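# Seat flat cable end in connector and close latch

## Task

Insert the loose end of the flat cable fully into the vacant connector and close that connector's latch, while the cable's opposite end stays latched in its own connector.

## Robot and tools

Robot: two arms, left_arm and right_arm, each ending in a two-finger parallel gripper. The fingers point along the gripper's +z axis and close along its y axis. end_effector_position is the midpoint between the finger pads, roughly 1 cm behind the fingertips.

Frames: the scene frame has its origin at table-top height, halfway between the nominal arm bases, with +z up, +x pointing out over the table, and left_arm on the +y side. Arm names do not match image sides. Measured bases: left_arm at (+0.030, +0.353, 0) m, quat_wxyz (+1.000, 0, 0, +0.015); right_arm at (+0.001, -0.317, 0) m, quat_wxyz (+1.000, 0, 0, -0.013). Each arm reports its hand pose, velocities, Hand target and wrist camera pose in its own base frame. Offsets are also taken along that arm's base axes, and rotations pivot about the Hand target position. Fixed cameras and the table use the scene frame.

Row layout, used by execute_actions and move: one flat list of 14 numbers, each in [-1, 1]. The first seven are left_arm: dx, dy, dz, rx, ry, rz, opening. The last seven are right_arm in the same order. Both arms always need their seven numbers. dx to rz are offsets, not poses, measured from that arm's Hand target as it stood when the action or move began. A value of 1.0 means 0.6 m or 180 degrees. rx, ry, rz form a single rotation vector. If the combined dx, dy, dz length exceeds 1.0, it is scaled down. Opening is absolute: +1 is fully open (0.094 m), -1 is closed. Six zeros for an arm re-request its current Hand target. A 0 in the opening slot commands that opening, so resend an arm's present opening to leave its gripper unchanged.

execute_actions(actions, cameras): actions is a list of actions. Each action is a table of up to 15 rows, one per 1/30 s step. Every row in an action counts from the same start pose. A shorter table repeats its last row. Repeating an offset in a later action moves the arm again. Images come only when the list is empty or cameras names them (["all"], names, or [] for none).

move(target, speed, blend, opening_speed, grip_force, blocking, cameras): drives each gripper in a straight line toward one row or a list of up to 15 rows. Every row counts from the Hand targets at the move's start, not from the previous row. speed is m/s, 0.002 to 2.9, default 0.25; turning is limited to twice that number in rad/s. You can give one speed or one per target. blend is in metres; 0 means stop at each corner. opening_speed is the rate per second on the -1..+1 scale, at least 0.2. grip_force is newtons per finger pad, 10 to 50, one value or one per arm. It stays set, and lower values close slowly. blocking=false returns after about 0.5 s while the move continues. A move lasts at most 10 s and does not avoid obstacles or the other arm. The result adds a "move:" line with the ending: done, off_target, moving, held or fault. limits=paced means the pose was clipped; limits=held means steps were withheld.

Other tools:
- wait(seconds 0 to 10): lets time pass while the last commands hold.
- stop: brakes a running move.
- zoom_image(camera, region [x0, y0, x1, y1]): region is in pixels, at most 504 by 504, from the newest images.
- read_manual: licence texts only.
- finished_scene(scene): ends the scene permanently.

Cameras: cam_high, cam_low, cam_face, cam_latch, cam_slot, cam_left_wrist and cam_right_wrist, all 672x504.

Results report each gripper's end_effector_position (m) and end_effector_quat_wxyz in its own base frame. They also give the Hand target, which is the commanded pose after clipping and the base for the next offsets, and Tool commands. grip_measured is the finger opening on the command scale; it reads up to about 2.5 mm wide when empty. Joint positions end with the opening in metres. Joint velocities may read "within noise". Joint torques include gravity and have per-arm offsets and noise; joints 1 to 3 wrap at ±28 N m. execute_actions results also list the position at some steps. A MOTOR HOT line appears at 75 °C. At 90 °C an OVER-TEMPERATURE FAULT folds that arm, which stays idle for the rest of the scene.

Behaviour and cautions:
- Each step, commanded orientation is clipped to within 40 degrees of the measured one. Friction and weight can leave the gripper a few centimetres short of its target. A fresh command, even all zeros, requests it again. If it still falls short, send the missing offset.
- A blocked arm keeps pushing. To release it, command a target back beyond where the gripper sits.
- Faster moves and targets deeper past a contact press harder. Approach the cable, connectors and latch slowly and with small offsets.
- The grippers and wrist cameras are not protected from hitting each other. Contact or squeezing between the arms can fail the scene. Avoid straining the camera cables.
- Do not route paths close to an arm's own base; go around it.
- Stretched arms, held loads and pushing against unreachable poses all heat motors.
- To release something, command an opening well above grip_measured. Use opening_speed for delicate parts.
- Do not drop parts, let go of moving parts, slam, or let anything leave the table.
- The finished state must hold with the robot not touching it.

Each tool is called after ">>>" by a JSON object that holds its "api" and its "payload".

## Session

>>> {"api": "execute_actions", "payload": {"actions": []}}

Scene clock: 0.00 s.
left_arm: end_effector_position=(+0.3495, +0.0613, +0.2235) grip_measured=+1.000 end_effector_quat_wxyz=(+0.522, +0.090, +0.839, +0.125) | right_arm: end_effector_position=(+0.3323, +0.0201, +0.2882) grip_measured=+1.000 end_effector_quat_wxyz=(+0.638, -0.172, +0.733, -0.164)
Joint positions: left_arm=[0.207 0.994 0.713 -0.158 0.071 0.375 0.094] | right_arm=[0.147 0.789 0.611 0.043 0.167 -0.46 0.094]
Joint velocities: within noise
Joint torques (N m): no reading
Heat: left arm: 37 °C; right arm: 37 °C.
Hand target: left_arm +0.3501, +0.0611, +0.2313; +0.530, +0.089, +0.834, +0.127 | right_arm +0.3312, +0.0199, +0.2901; +0.638, -0.171, +0.733, -0.163
Tool commands: left_gripper/opening=+1.0 right_gripper/opening=+1.0

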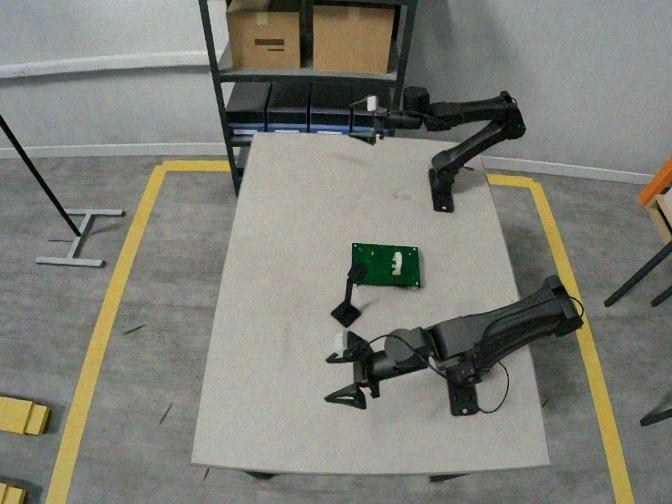

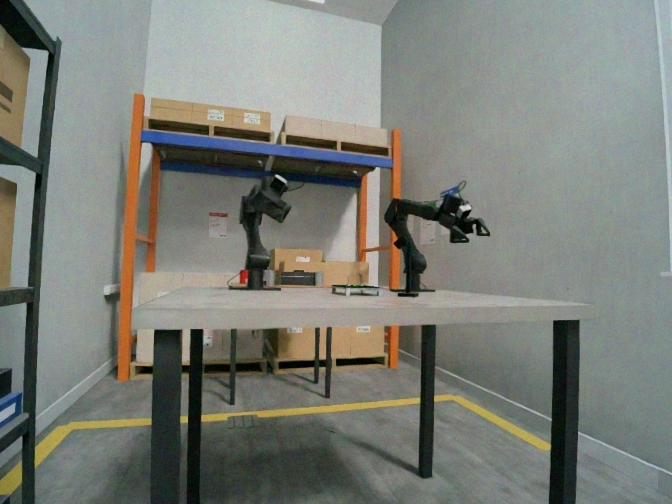

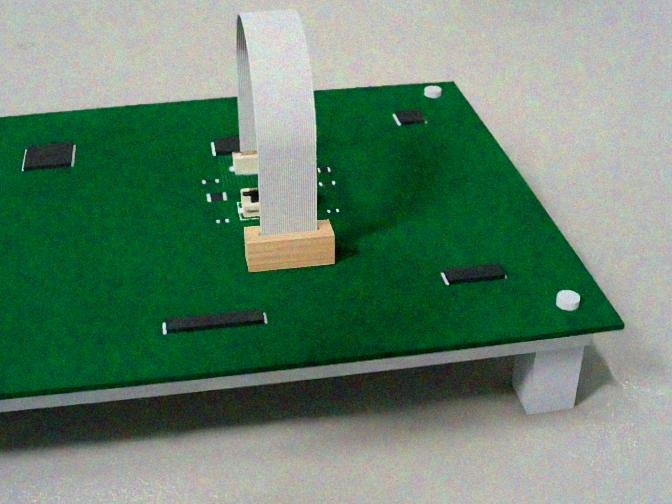

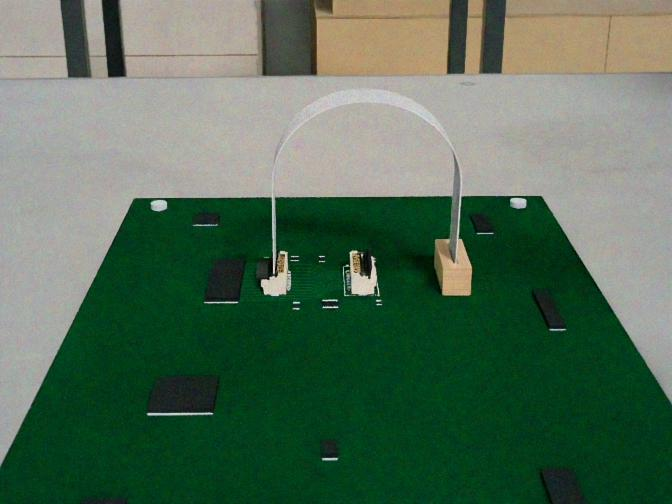

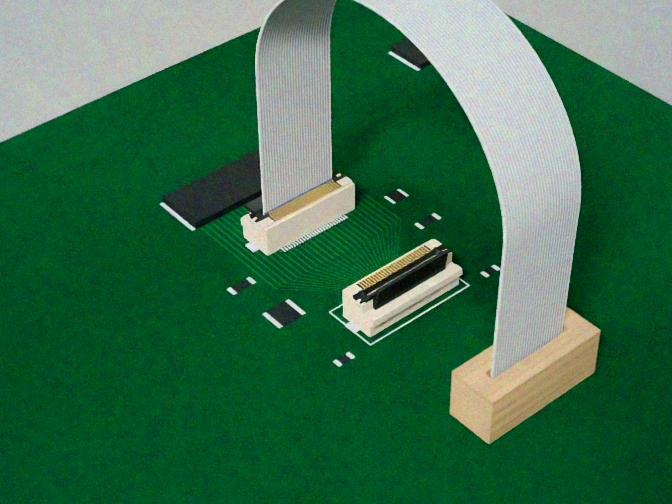

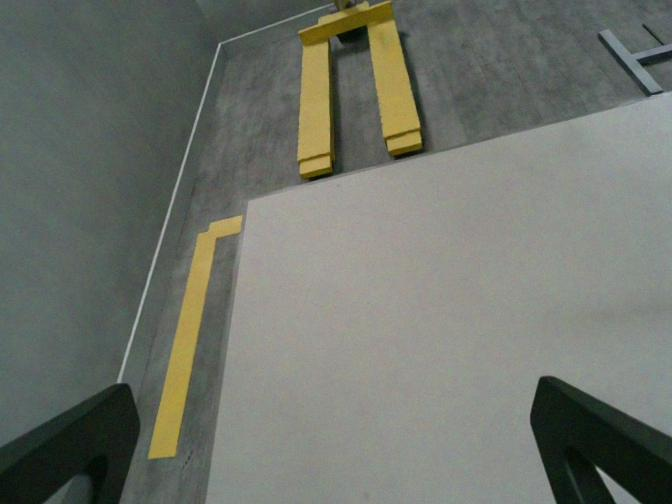

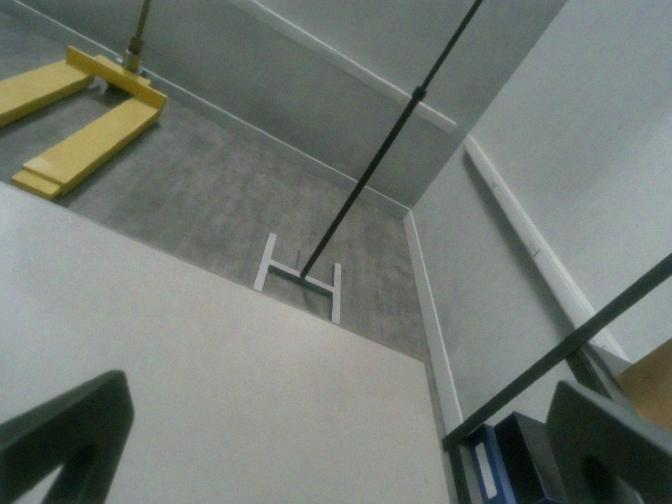

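>>> {"api": "zoom_image", "payload": {"camera": "cam_high", "region": [280, 200, 480, 350]}}

>>> {"api": "zoom_image", "payload": {"camera": "cam_low", "region": [300, 240, 440, 345]}}

>>> {"api": "zoom_image", "payload": {"camera": "cam_slot", "region": [300, 200, 620, 440]}}

>>> {"api": "zoom_image", "payload": {"camera": "cam_latch", "region": [220, 200, 500, 410]}}

>>> {"api": "zoom_image", "payload": {"camera": "cam_slot", "region": [200, 140, 480, 350]}}

>>> {"api": "zoom_image", "payload": {"camera": "cam_face", "region": [180, 120, 400, 285]}}

Scaled by 2.520 from the camera's 672x504 image, which has a finer 960x720 frame.

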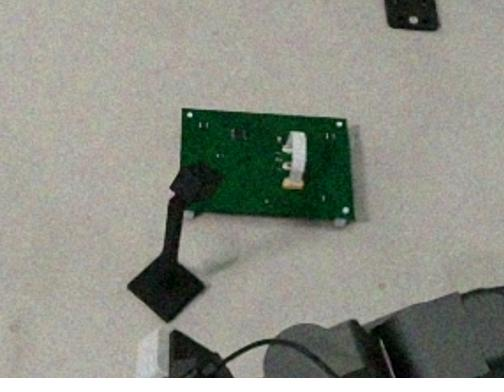

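Scaled by 3.600 from the camera's 672x504 image, which has a finer 960x720 frame.

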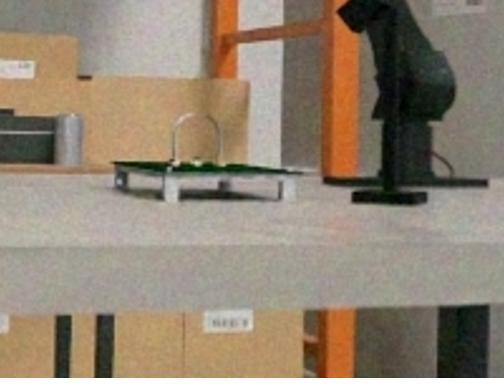

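Scaled by 1.575 from the camera's 672x504 image, which has a finer 960x720 frame.

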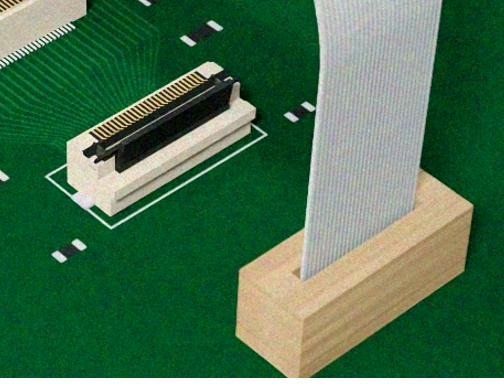

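Scaled by 1.800 from the camera's 672x504 image, which has a finer 960x720 frame.

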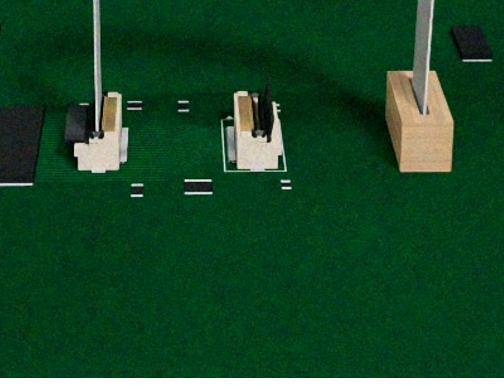

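Scaled by 1.800 from the camera's 672x504 image, which has a finer 960x720 frame.

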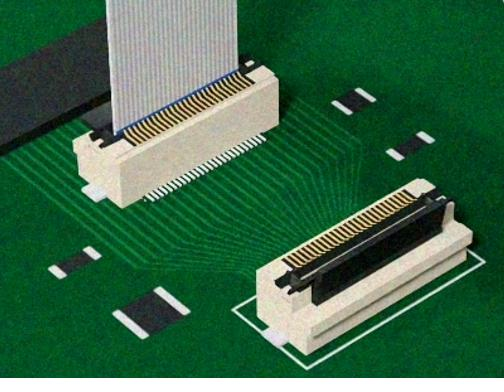

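Scaled by 2.291 from the camera's 672x504 image, which has a finer 960x720 frame.

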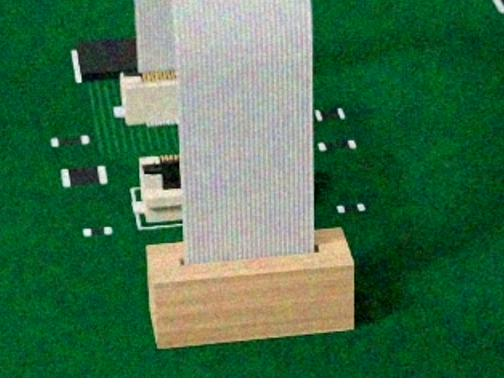

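>>> {"api": "zoom_image", "payload": {"camera": "cam_latch", "region": [240, 230, 400, 310]}}

>>> {"api": "zoom_image", "payload": {"camera": "cam_slot", "region": [320, 230, 480, 350]}}

>>> {"api": "zoom_image", "payload": {"camera": "cam_slot", "region": [220, 150, 380, 270]}}

>>> {"api": "zoom_image", "payload": {"camera": "cam_face", "region": [190, 130, 350, 250]}}

Scaled by 3.150 from the camera's 672x504 image, which has a finer 960x720 frame.

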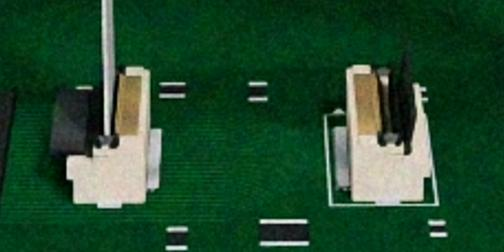

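Scaled by 3.150 from the camera's 672x504 image, which has a finer 960x720 frame.

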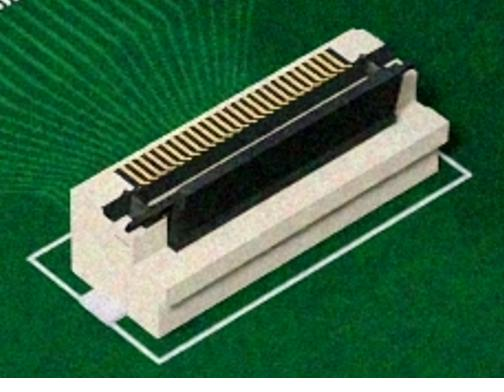

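Scaled by 3.150 from the camera's 672x504 image, which has a finer 960x720 frame.

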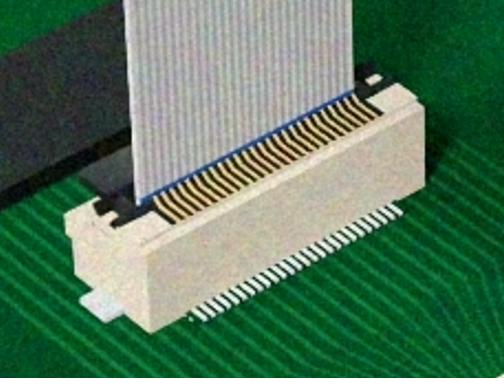

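Scaled by 3.150 from the camera's 672x504 image, which has a finer 960x720 frame.

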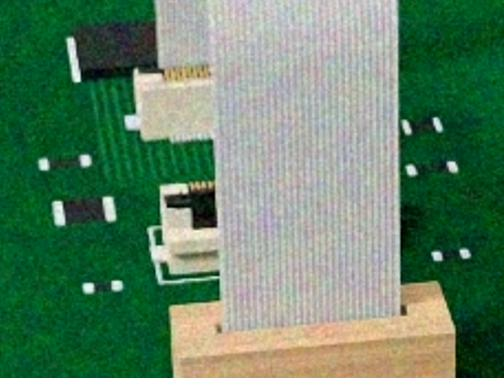

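>>> {"api": "move", "payload": {"target": [0,0,0,0,0,0,1,-0.431,0.3818,-0.2335,0.145,0.122,-0.035,1], "cameras": ["cam_right_wrist","cam_high"]}}

Scene clock: 288.83 s.
left_arm: end_effector_position=(+0.3495, +0.0613, +0.2235) grip_measured=+1.000 end_effector_quat_wxyz=(+0.522, +0.090, +0.839, +0.125) | right_arm: end_effector_position=(+0.0722, +0.2449, +0.1466) grip_measured=+1.000 end_effector_quat_wxyz=(+0.495, -0.021, +0.869, +0.006)
Joint positions: left_arm=[0.207 0.994 0.713 -0.158 0.071 0.375 0.094] | right_arm=[1.9 1.665 1.103 -1.461 0.967 2.093 0.094]
Joint torques (N m): left_arm=[0.01 -3.15 6.87 1.89 0.02 -0.05] | right_arm=[-0.47 -5.01 8.46 -0.58 0.46 0.07]
Heat: left arm: 42 °C; right arm: 39 °C.
Hand target: left_arm +0.3501, +0.0611, +0.2313; +0.530, +0.089, +0.834, +0.127 | right_arm +0.0726, +0.2490, +0.1500; +0.501, -0.011, +0.866, +0.006
Off the commanded pose: left_arm 0.008 m, 1 deg | right_arm 0.005 m, 1 deg.
joint sent to its limit (right arm) — joint 6 (wrist roll), upper limit. The joint targets still meet the commanded pose.
move: done
Images, in order (width x height): cam_high 672x504, cam_right_wrist 672x504.

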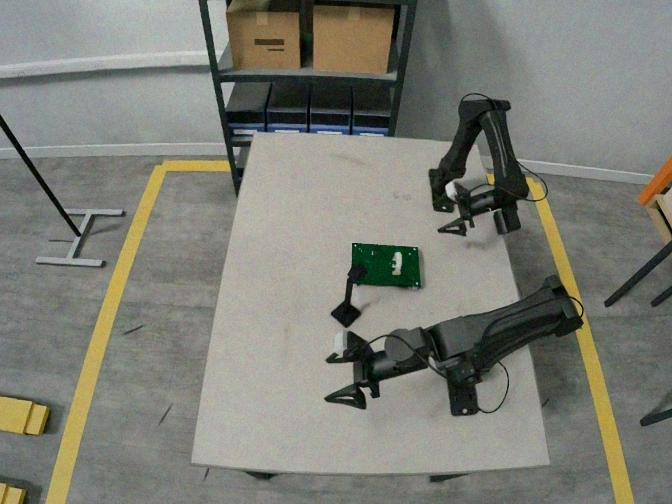

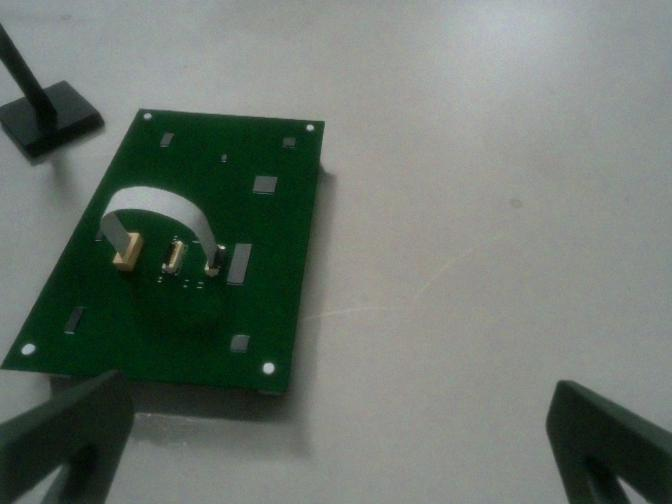

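>>> {"api": "move", "payload": {"target": [0,0,0,0,0,0,1,0.109,0.2017,-0.0925,0.0002,0.0284,-0.0162,-0.4], "cameras": ["cam_right_wrist","cam_high","cam_latch"], "speed": 0.2}}

Scene clock: 371.60 s.
left_arm: end_effector_position=(+0.3495, +0.0613, +0.2235) grip_measured=+1.000 end_effector_quat_wxyz=(+0.522, +0.090, +0.839, +0.125) | right_arm: end_effector_position=(+0.1369, +0.3621, +0.0939) grip_measured=-0.398 end_effector_quat_wxyz=(+0.459, +0.010, +0.889, -0.011)
Joint positions: left_arm=[0.207 0.994 0.713 -0.158 0.071 0.375 0.094] | right_arm=[1.595 2.029 1.437 -1.063 0.95 1.66 0.028]
Joint torques (N m): left_arm=[-0.01 -3.12 6.9 1.89 0.02 -0.04] | right_arm=[-0.1 -8.79 9.36 0.37 0.55 -0.04]
Heat: left arm: 43 °C; right arm: 38 °C.
Hand target: left_arm +0.3501, +0.0611, +0.2313; +0.530, +0.089, +0.834, +0.127 | right_arm +0.1380, +0.3700, +0.0945; +0.462, +0.011, +0.887, -0.006
Off the commanded pose: left_arm 0.008 m, 1 deg | right_arm 0.008 m, 1 deg.
move: done
Images, in order (width x height): cam_high 672x504, cam_latch 672x504, cam_right_wrist 672x504.

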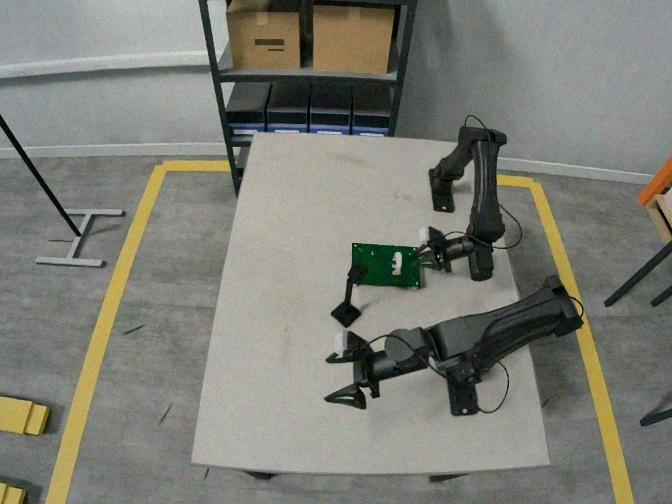

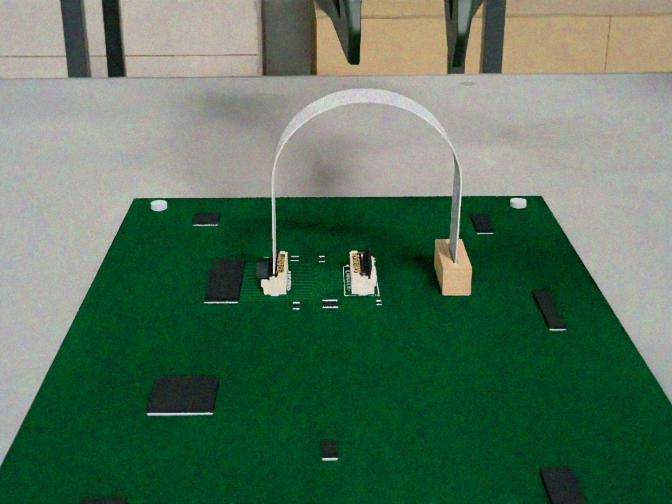

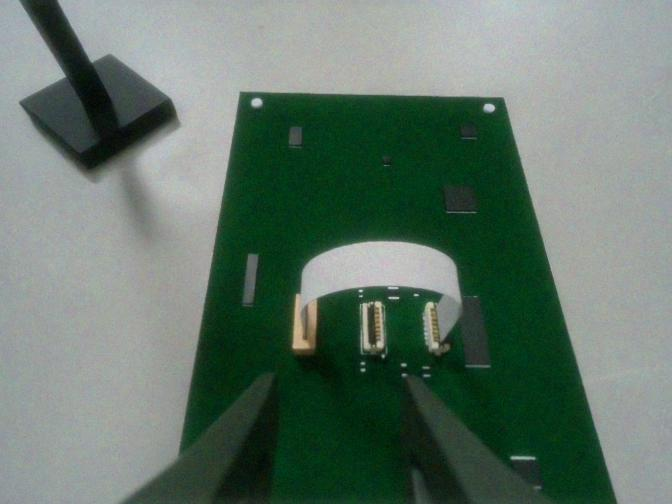

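>>> {"api": "move", "payload": {"target": [0,0,0,0,0,0,1,0.0183,0.0117,-0.0598,0,0,0,-0.4], "cameras": ["cam_right_wrist","cam_face","cam_latch","cam_slot"], "speed": 0.1}}

Scene clock: 422.47 s.
left_arm: end_effector_position=(+0.3495, +0.0613, +0.2235) grip_measured=+1.000 end_effector_quat_wxyz=(+0.522, +0.090, +0.839, +0.125) | right_arm: end_effector_position=(+0.1462, +0.3834, +0.0694) grip_measured=-0.398 end_effector_quat_wxyz=(+0.457, +0.020, +0.889, +0.011)
Joint positions: left_arm=[0.207 0.994 0.713 -0.158 0.071 0.375 0.094] | right_arm=[1.569 2.095 1.437 -0.906 0.949 1.61 0.028]
Joint torques (N m): left_arm=[-0.01 -3.14 6.89 1.89 0.02 -0.04] | right_arm=[-0.38 -9.25 4.41 0.52 0.56 -0.07]
Heat: left arm: 43 °C; right arm: 39 °C.
Hand target: left_arm +0.3501, +0.0611, +0.2313; +0.530, +0.089, +0.834, +0.127 | right_arm +0.1489, +0.3770, +0.0586; +0.461, +0.011, +0.887, -0.006
Off the commanded pose: left_arm 0.008 m, 1 deg | right_arm 0.013 m, 2 deg.
move: off_target (right_arm)
Images, in order (width x height): cam_face 672x504, cam_latch 672x504, cam_slot 672x504, cam_right_wrist 672x504.

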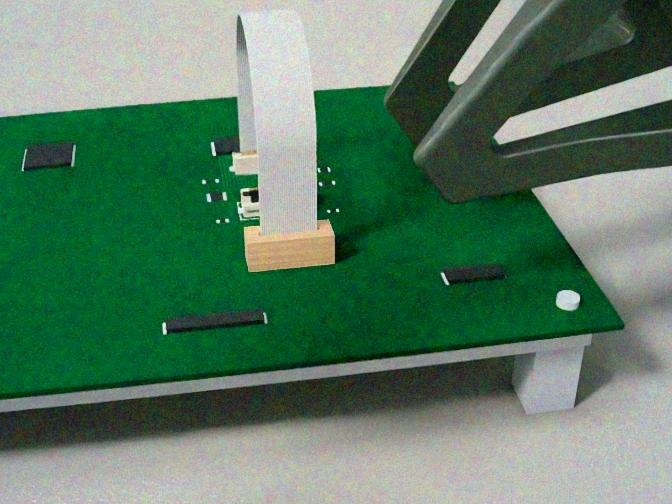

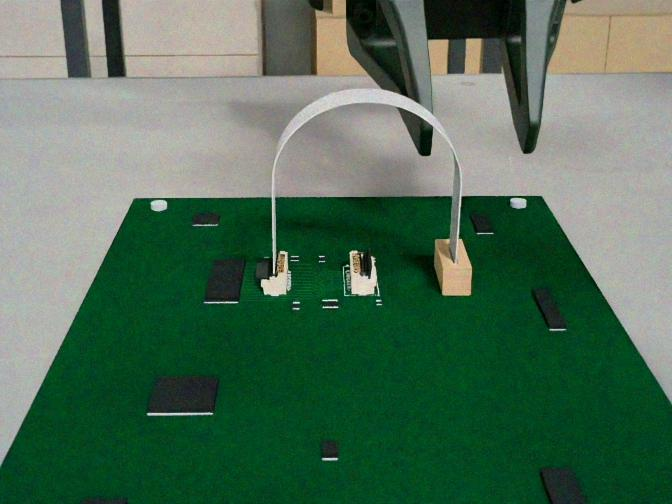

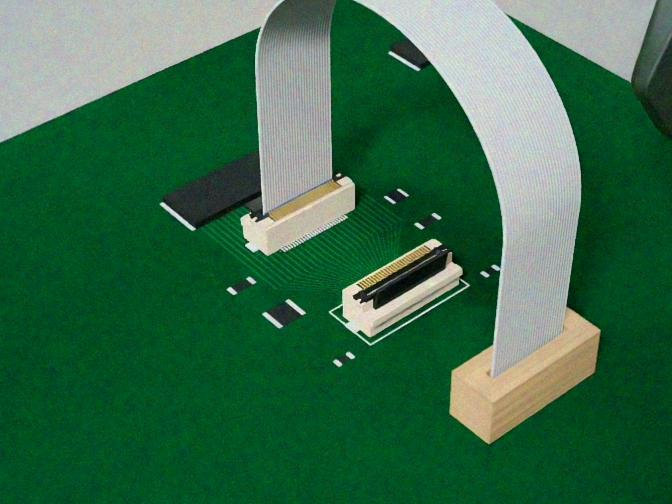

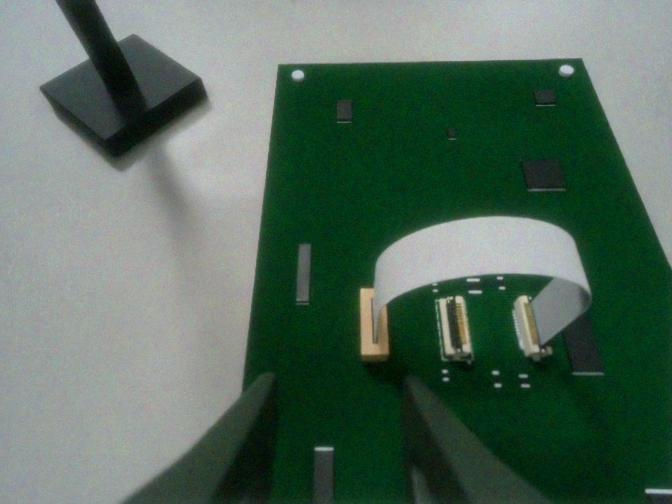

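>>> {"api": "move", "payload": {"target": [0,0,0,0,0,0,1,0.0027,-0.0183,-0.0177,0,0,0,-0.4], "cameras": ["cam_right_wrist","cam_face","cam_latch"], "speed": 0.1}}

Scene clock: 456.10 s.
left_arm: end_effector_position=(+0.3495, +0.0613, +0.2235) grip_measured=+1.000 end_effector_quat_wxyz=(+0.522, +0.090, +0.839, +0.125) | right_arm: end_effector_position=(+0.1473, +0.3711, +0.0510) grip_measured=-0.398 end_effector_quat_wxyz=(+0.457, +0.014, +0.889, +0.002)
Joint positions: left_arm=[0.207 0.994 0.713 -0.158 0.071 0.375 0.094] | right_arm=[1.566 2.095 1.355 -0.84 0.949 1.602 0.028]
Joint torques (N m): left_arm=[-0.02 -3.17 6.89 1.89 0.02 -0.04] | right_arm=[-0.43 -10.65 4.56 0.47 0.56 -0.04]
Heat: left arm: 43 °C; right arm: 37 °C.
Hand target: left_arm +0.3501, +0.0611, +0.2313; +0.530, +0.089, +0.834, +0.127 | right_arm +0.1506, +0.3660, +0.0480; +0.461, +0.011, +0.887, -0.006
Off the commanded pose: left_arm 0.008 m, 1 deg | right_arm 0.007 m, 1 deg.
move: done
Images, in order (width x height): cam_face 672x504, cam_latch 672x504, cam_right_wrist 672x504.

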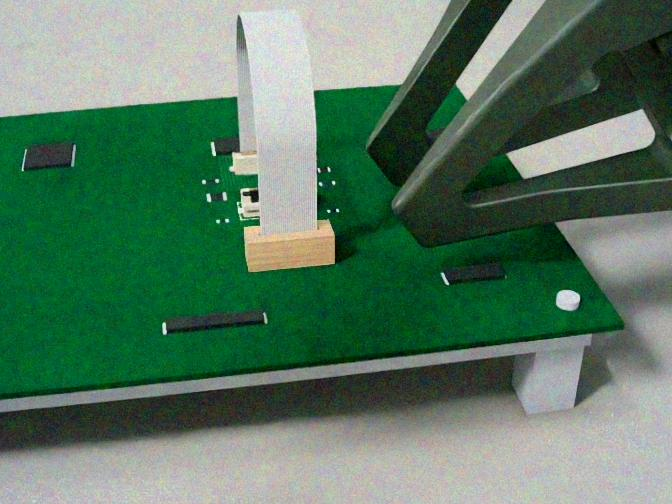

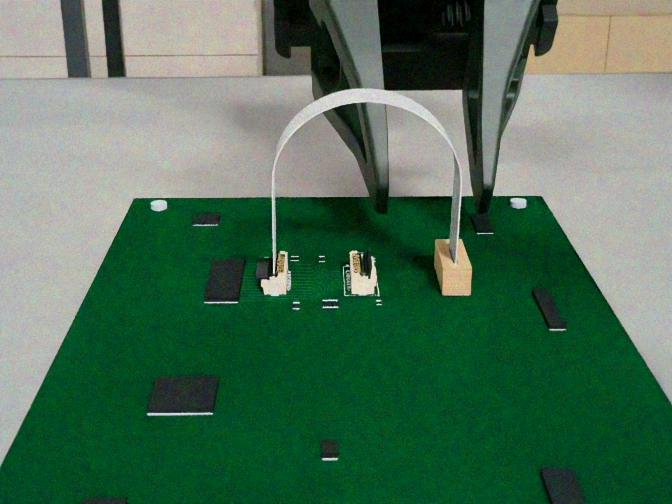

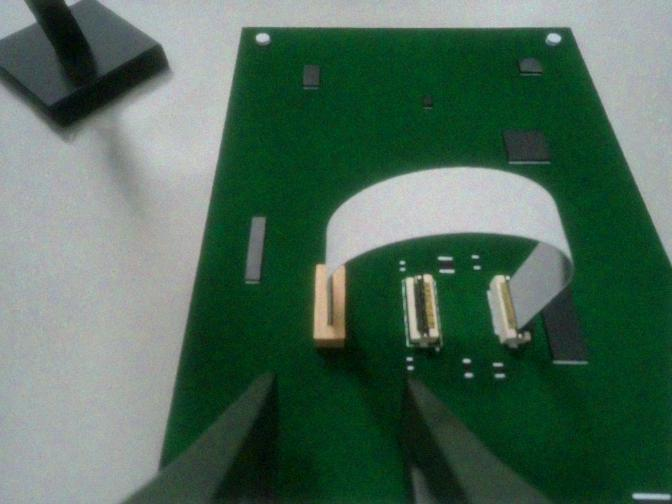

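>>> {"api": "move", "payload": {"target": [0,0,0,0,0,0,1,0.029,0.0055,0.0167,0,0,0,-0.4], "cameras": ["cam_right_wrist","cam_face","cam_latch"], "speed": 0.1}}

Scene clock: 468.17 s.
left_arm: end_effector_position=(+0.3495, +0.0613, +0.2235) grip_measured=+1.000 end_effector_quat_wxyz=(+0.522, +0.090, +0.839, +0.125) | right_arm: end_effector_position=(+0.1660, +0.3693, +0.0510) grip_measured=-0.398 end_effector_quat_wxyz=(+0.457, +0.008, +0.889, -0.013)
Joint positions: left_arm=[0.207 0.994 0.713 -0.158 0.071 0.375 0.094] | right_arm=[1.516 2.095 1.355 -0.806 0.949 1.521 0.028]
Joint torques (N m): left_arm=[-0.01 -3.11 6.89 1.9 0.02 -0.04] | right_arm=[-0.18 -12.6 5.75 0.47 0.59 -0.03]
Heat: left arm: 43 °C; right arm: 37 °C.
Hand target: left_arm +0.3501, +0.0611, +0.2313; +0.530, +0.089, +0.834, +0.127 | right_arm +0.1680, +0.3693, +0.0580; +0.461, +0.011, +0.887, -0.006
Off the commanded pose: left_arm 0.008 m, 1 deg | right_arm 0.007 m, 1 deg.
move: done
Images, in order (width x height): cam_face 672x504, cam_latch 672x504, cam_right_wrist 672x504.

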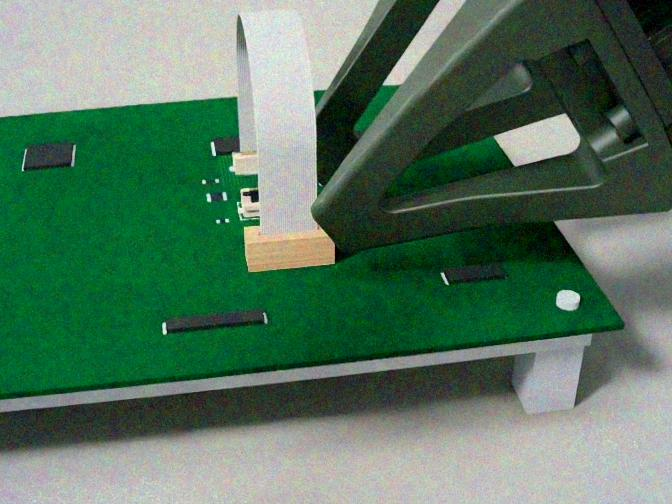

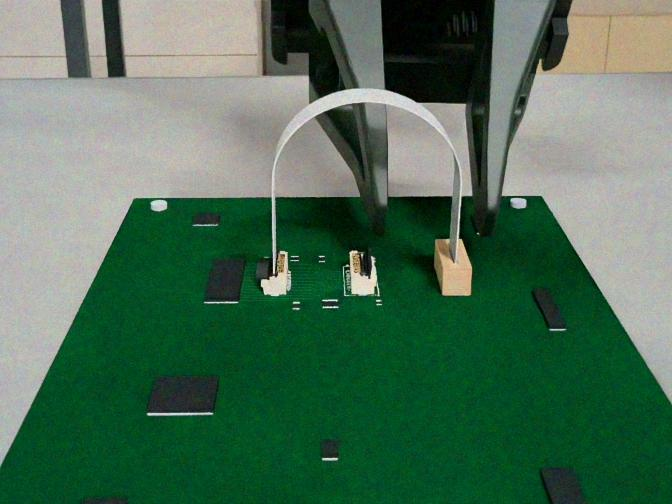

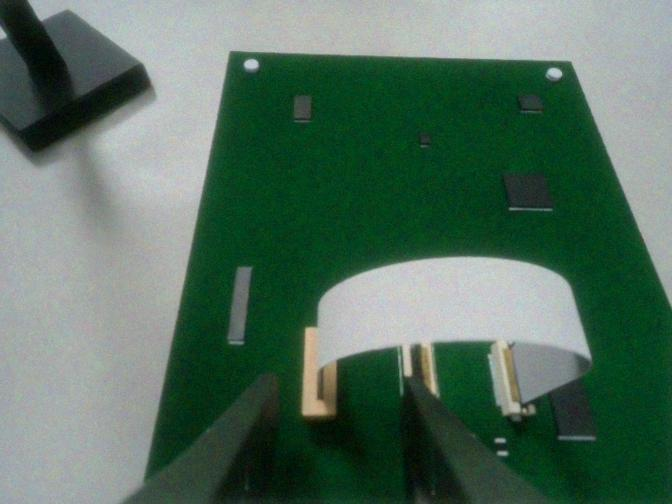

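>>> {"api": "move", "payload": {"target": [0,0,0,0,0,0,1,0.0033,0.0078,0.01,0,0,0,-0.4], "cameras": ["cam_right_wrist","cam_face","cam_latch"], "speed": 0.1}}

Scene clock: 481.53 s.
left_arm: end_effector_position=(+0.3495, +0.0613, +0.2235) grip_measured=+1.000 end_effector_quat_wxyz=(+0.522, +0.090, +0.839, +0.125) | right_arm: end_effector_position=(+0.1660, +0.3693, +0.0510) grip_measured=-0.398 end_effector_quat_wxyz=(+0.457, +0.004, +0.889, -0.015)
Joint positions: left_arm=[0.207 0.994 0.713 -0.158 0.071 0.375 0.094] | right_arm=[1.516 2.095 1.355 -0.806 0.949 1.512 0.028]
Joint torques (N m): left_arm=[-0.03 -3.14 6.89 1.9 0.02 -0.04] | right_arm=[-0.61 -12.31 8.84 0.26 0.55 -0.13]
Heat: left arm: 43 °C; right arm: 36 °C.
Hand target: left_arm +0.3501, +0.0611, +0.2313; +0.530, +0.089, +0.834, +0.127 | right_arm +0.1700, +0.3740, +0.0640; +0.461, +0.011, +0.887, -0.006
Off the commanded pose: left_arm 0.008 m, 1 deg | right_arm 0.014 m, 1 deg.
move: off_target (right_arm)
Images, in order (width x height): cam_face 672x504, cam_latch 672x504, cam_right_wrist 672x504.

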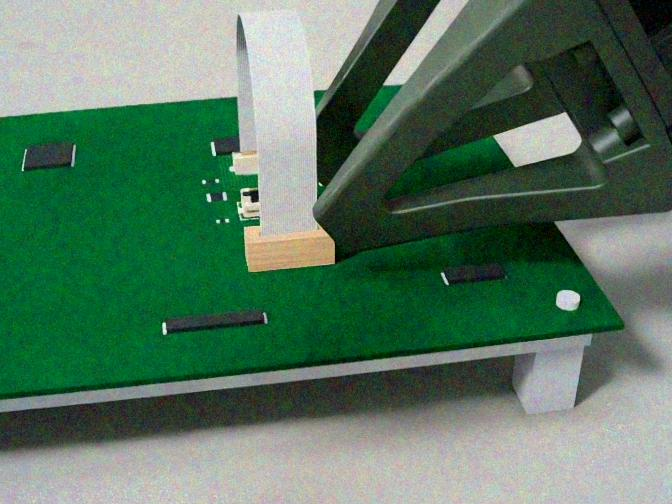

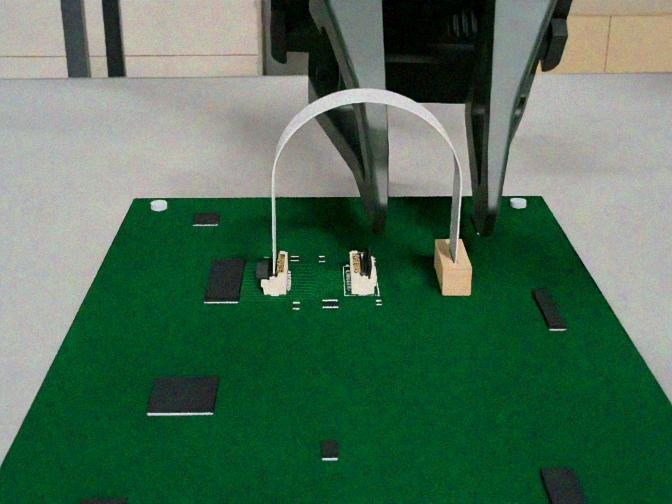

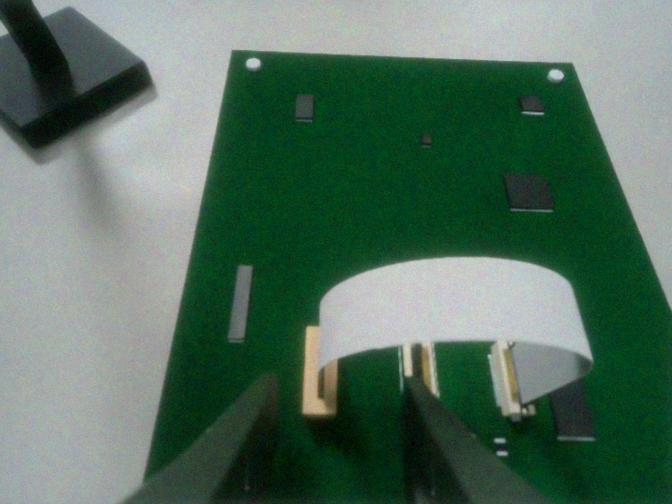

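>>> {"api": "move", "payload": {"target": [0,0,0,0,0,0,1,0,0.0067,0.0083,0,0,0,-0.4], "cameras": ["cam_right_wrist"], "speed": 0.1}}

Scene clock: 492.10 s.
left_arm: end_effector_position=(+0.3495, +0.0613, +0.2235) grip_measured=+1.000 end_effector_quat_wxyz=(+0.522, +0.090, +0.839, +0.125) | right_arm: end_effector_position=(+0.1663, +0.3744, +0.0578) grip_measured=-0.398 end_effector_quat_wxyz=(+0.457, +0.006, +0.889, -0.011)
Joint positions: left_arm=[0.207 0.994 0.713 -0.158 0.071 0.375 0.094] | right_arm=[1.516 2.095 1.385 -0.827 0.949 1.512 0.028]
Joint torques (N m): left_arm=[0.01 -3.14 6.9 1.89 0.02 -0.04] | right_arm=[-0.43 -11.69 9.22 0.23 0.56 -0.06]
Heat: left arm: 43 °C; right arm: 37 °C.
Hand target: left_arm +0.3501, +0.0611, +0.2313; +0.530, +0.089, +0.834, +0.127 | right_arm +0.1700, +0.3781, +0.0691; +0.461, +0.011, +0.887, -0.006
Off the commanded pose: left_arm 0.008 m, 1 deg | right_arm 0.012 m, 1 deg.
move: off_target (right_arm)
Images, in order (width x height): cam_right_wrist 672x504.

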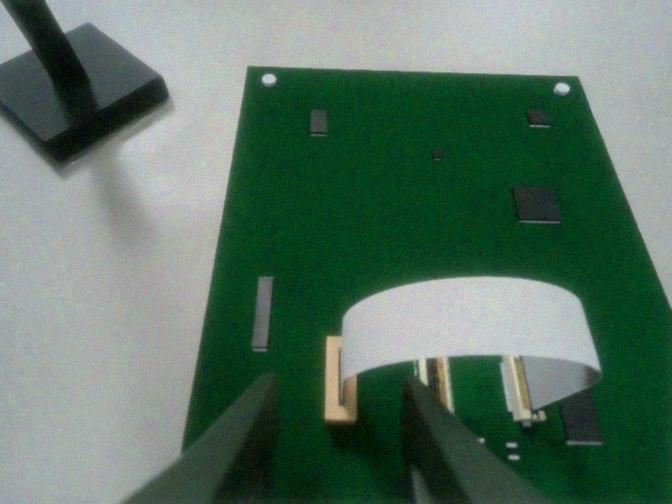

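>>> {"api": "move", "payload": {"target": [0,0,0,0,0,0,1,0.0233,-0.0017,0,0,0,0,-0.4], "cameras": ["cam_right_wrist","cam_face","cam_latch"], "speed": 0.1}}

Scene clock: 499.03 s.
left_arm: end_effector_position=(+0.3495, +0.0613, +0.2235) grip_measured=+1.000 end_effector_quat_wxyz=(+0.522, +0.090, +0.839, +0.125) | right_arm: end_effector_position=(+0.1813, +0.3732, +0.0578) grip_measured=-0.398 end_effector_quat_wxyz=(+0.456, +0.004, +0.890, -0.019)
Joint positions: left_arm=[0.207 0.994 0.713 -0.158 0.071 0.375 0.094] | right_arm=[1.477 2.095 1.385 -0.795 0.947 1.451 0.028]
Joint torques (N m): left_arm=[-0.01 -3.14 6.9 1.89 0.02 -0.04] | right_arm=[-0.28 -12.81 7.16 0.58 0.55 -0.04]
Heat: left arm: 43 °C; right arm: 37 °C.
Hand target: left_arm +0.3501, +0.0611, +0.2313; +0.530, +0.089, +0.834, +0.127 | right_arm +0.1839, +0.3771, +0.0691; +0.462, +0.011, +0.887, -0.006
Off the commanded pose: left_arm 0.008 m, 1 deg | right_arm 0.012 m, 2 deg.
move: off_target (right_arm)
Images, in order (width x height): cam_face 672x504, cam_latch 672x504, cam_right_wrist 672x504.

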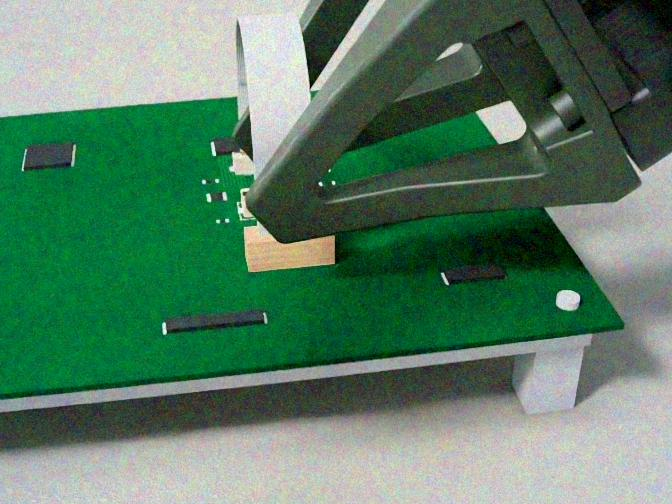

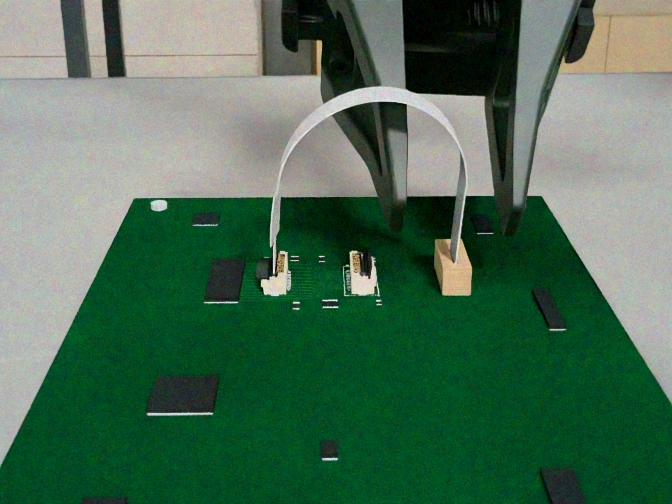

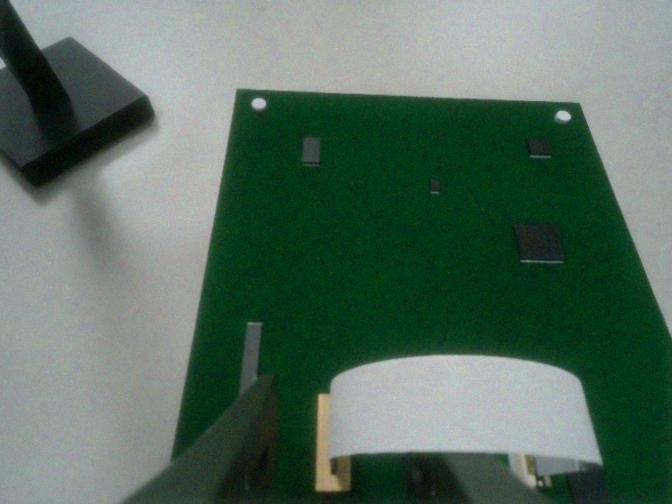

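>>> {"api": "move", "payload": {"target": [0,0,0,0,0,0,1,-0.0192,-0.0017,0,0,0,0,-0.4], "cameras": ["cam_right_wrist","cam_face","cam_latch","cam_slot"], "speed": 0.1}}

Scene clock: 566.63 s.
left_arm: end_effector_position=(+0.3495, +0.0613, +0.2235) grip_measured=+1.000 end_effector_quat_wxyz=(+0.522, +0.090, +0.839, +0.125) | right_arm: end_effector_position=(+0.1725, +0.3742, +0.0576) grip_measured=-0.398 end_effector_quat_wxyz=(+0.456, +0.006, +0.890, -0.014)
Joint positions: left_arm=[0.207 0.994 0.713 -0.158 0.071 0.375 0.094] | right_arm=[1.5 2.095 1.385 -0.812 0.947 1.488 0.028]
Joint torques (N m): left_arm=[-0.01 -3.14 6.89 1.89 0.02 -0.04] | right_arm=[0.31 -12.62 7.65 0.29 0.55 0.06]
Heat: left arm: 43 °C; right arm: 37 °C.
Hand target: left_arm +0.3501, +0.0611, +0.2313; +0.530, +0.089, +0.834, +0.127 | right_arm +0.1724, +0.3761, +0.0690; +0.461, +0.011, +0.887, -0.006
Off the commanded pose: left_arm 0.008 m, 1 deg | right_arm 0.012 m, 1 deg.
move: off_target (right_arm)
Images, in order (width x height): cam_face 672x504, cam_latch 672x504, cam_slot 672x504, cam_right_wrist 672x504.

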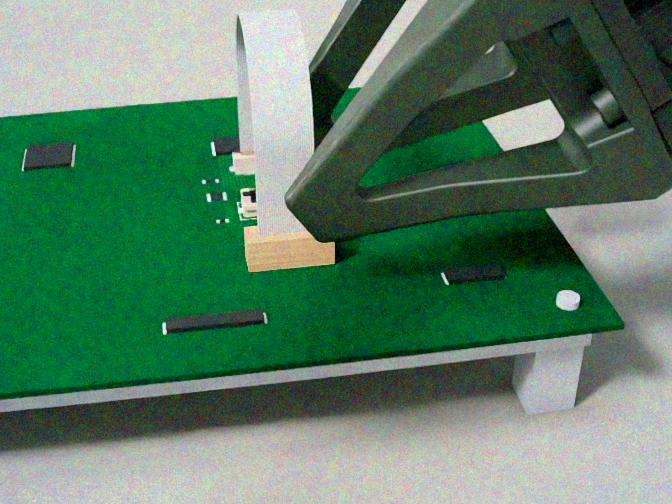

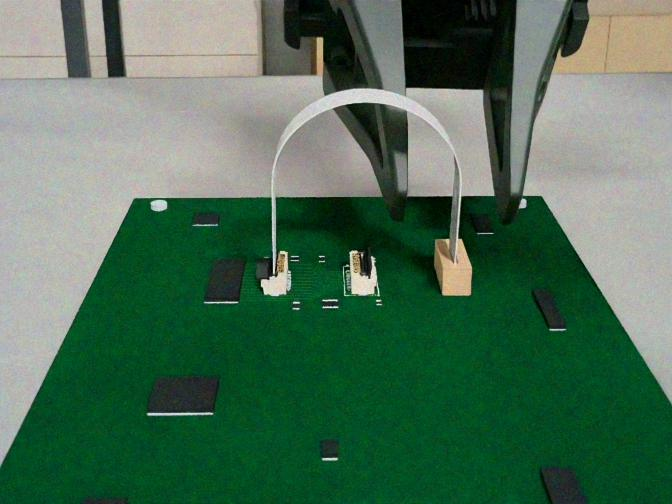

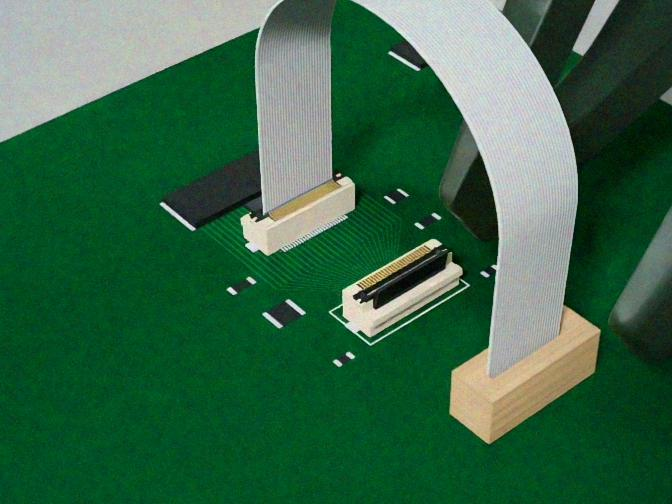

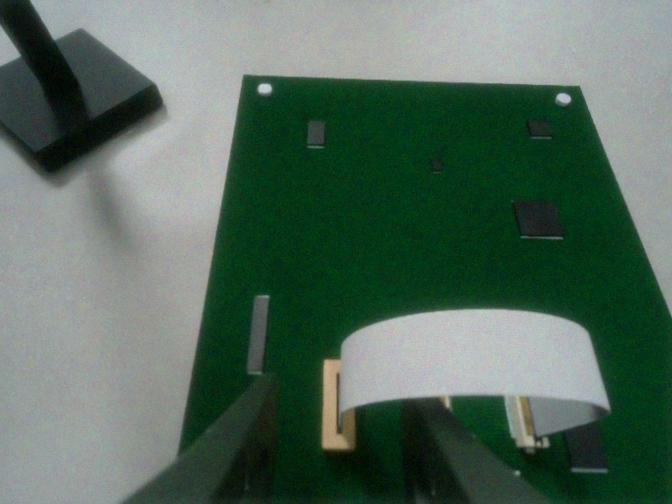

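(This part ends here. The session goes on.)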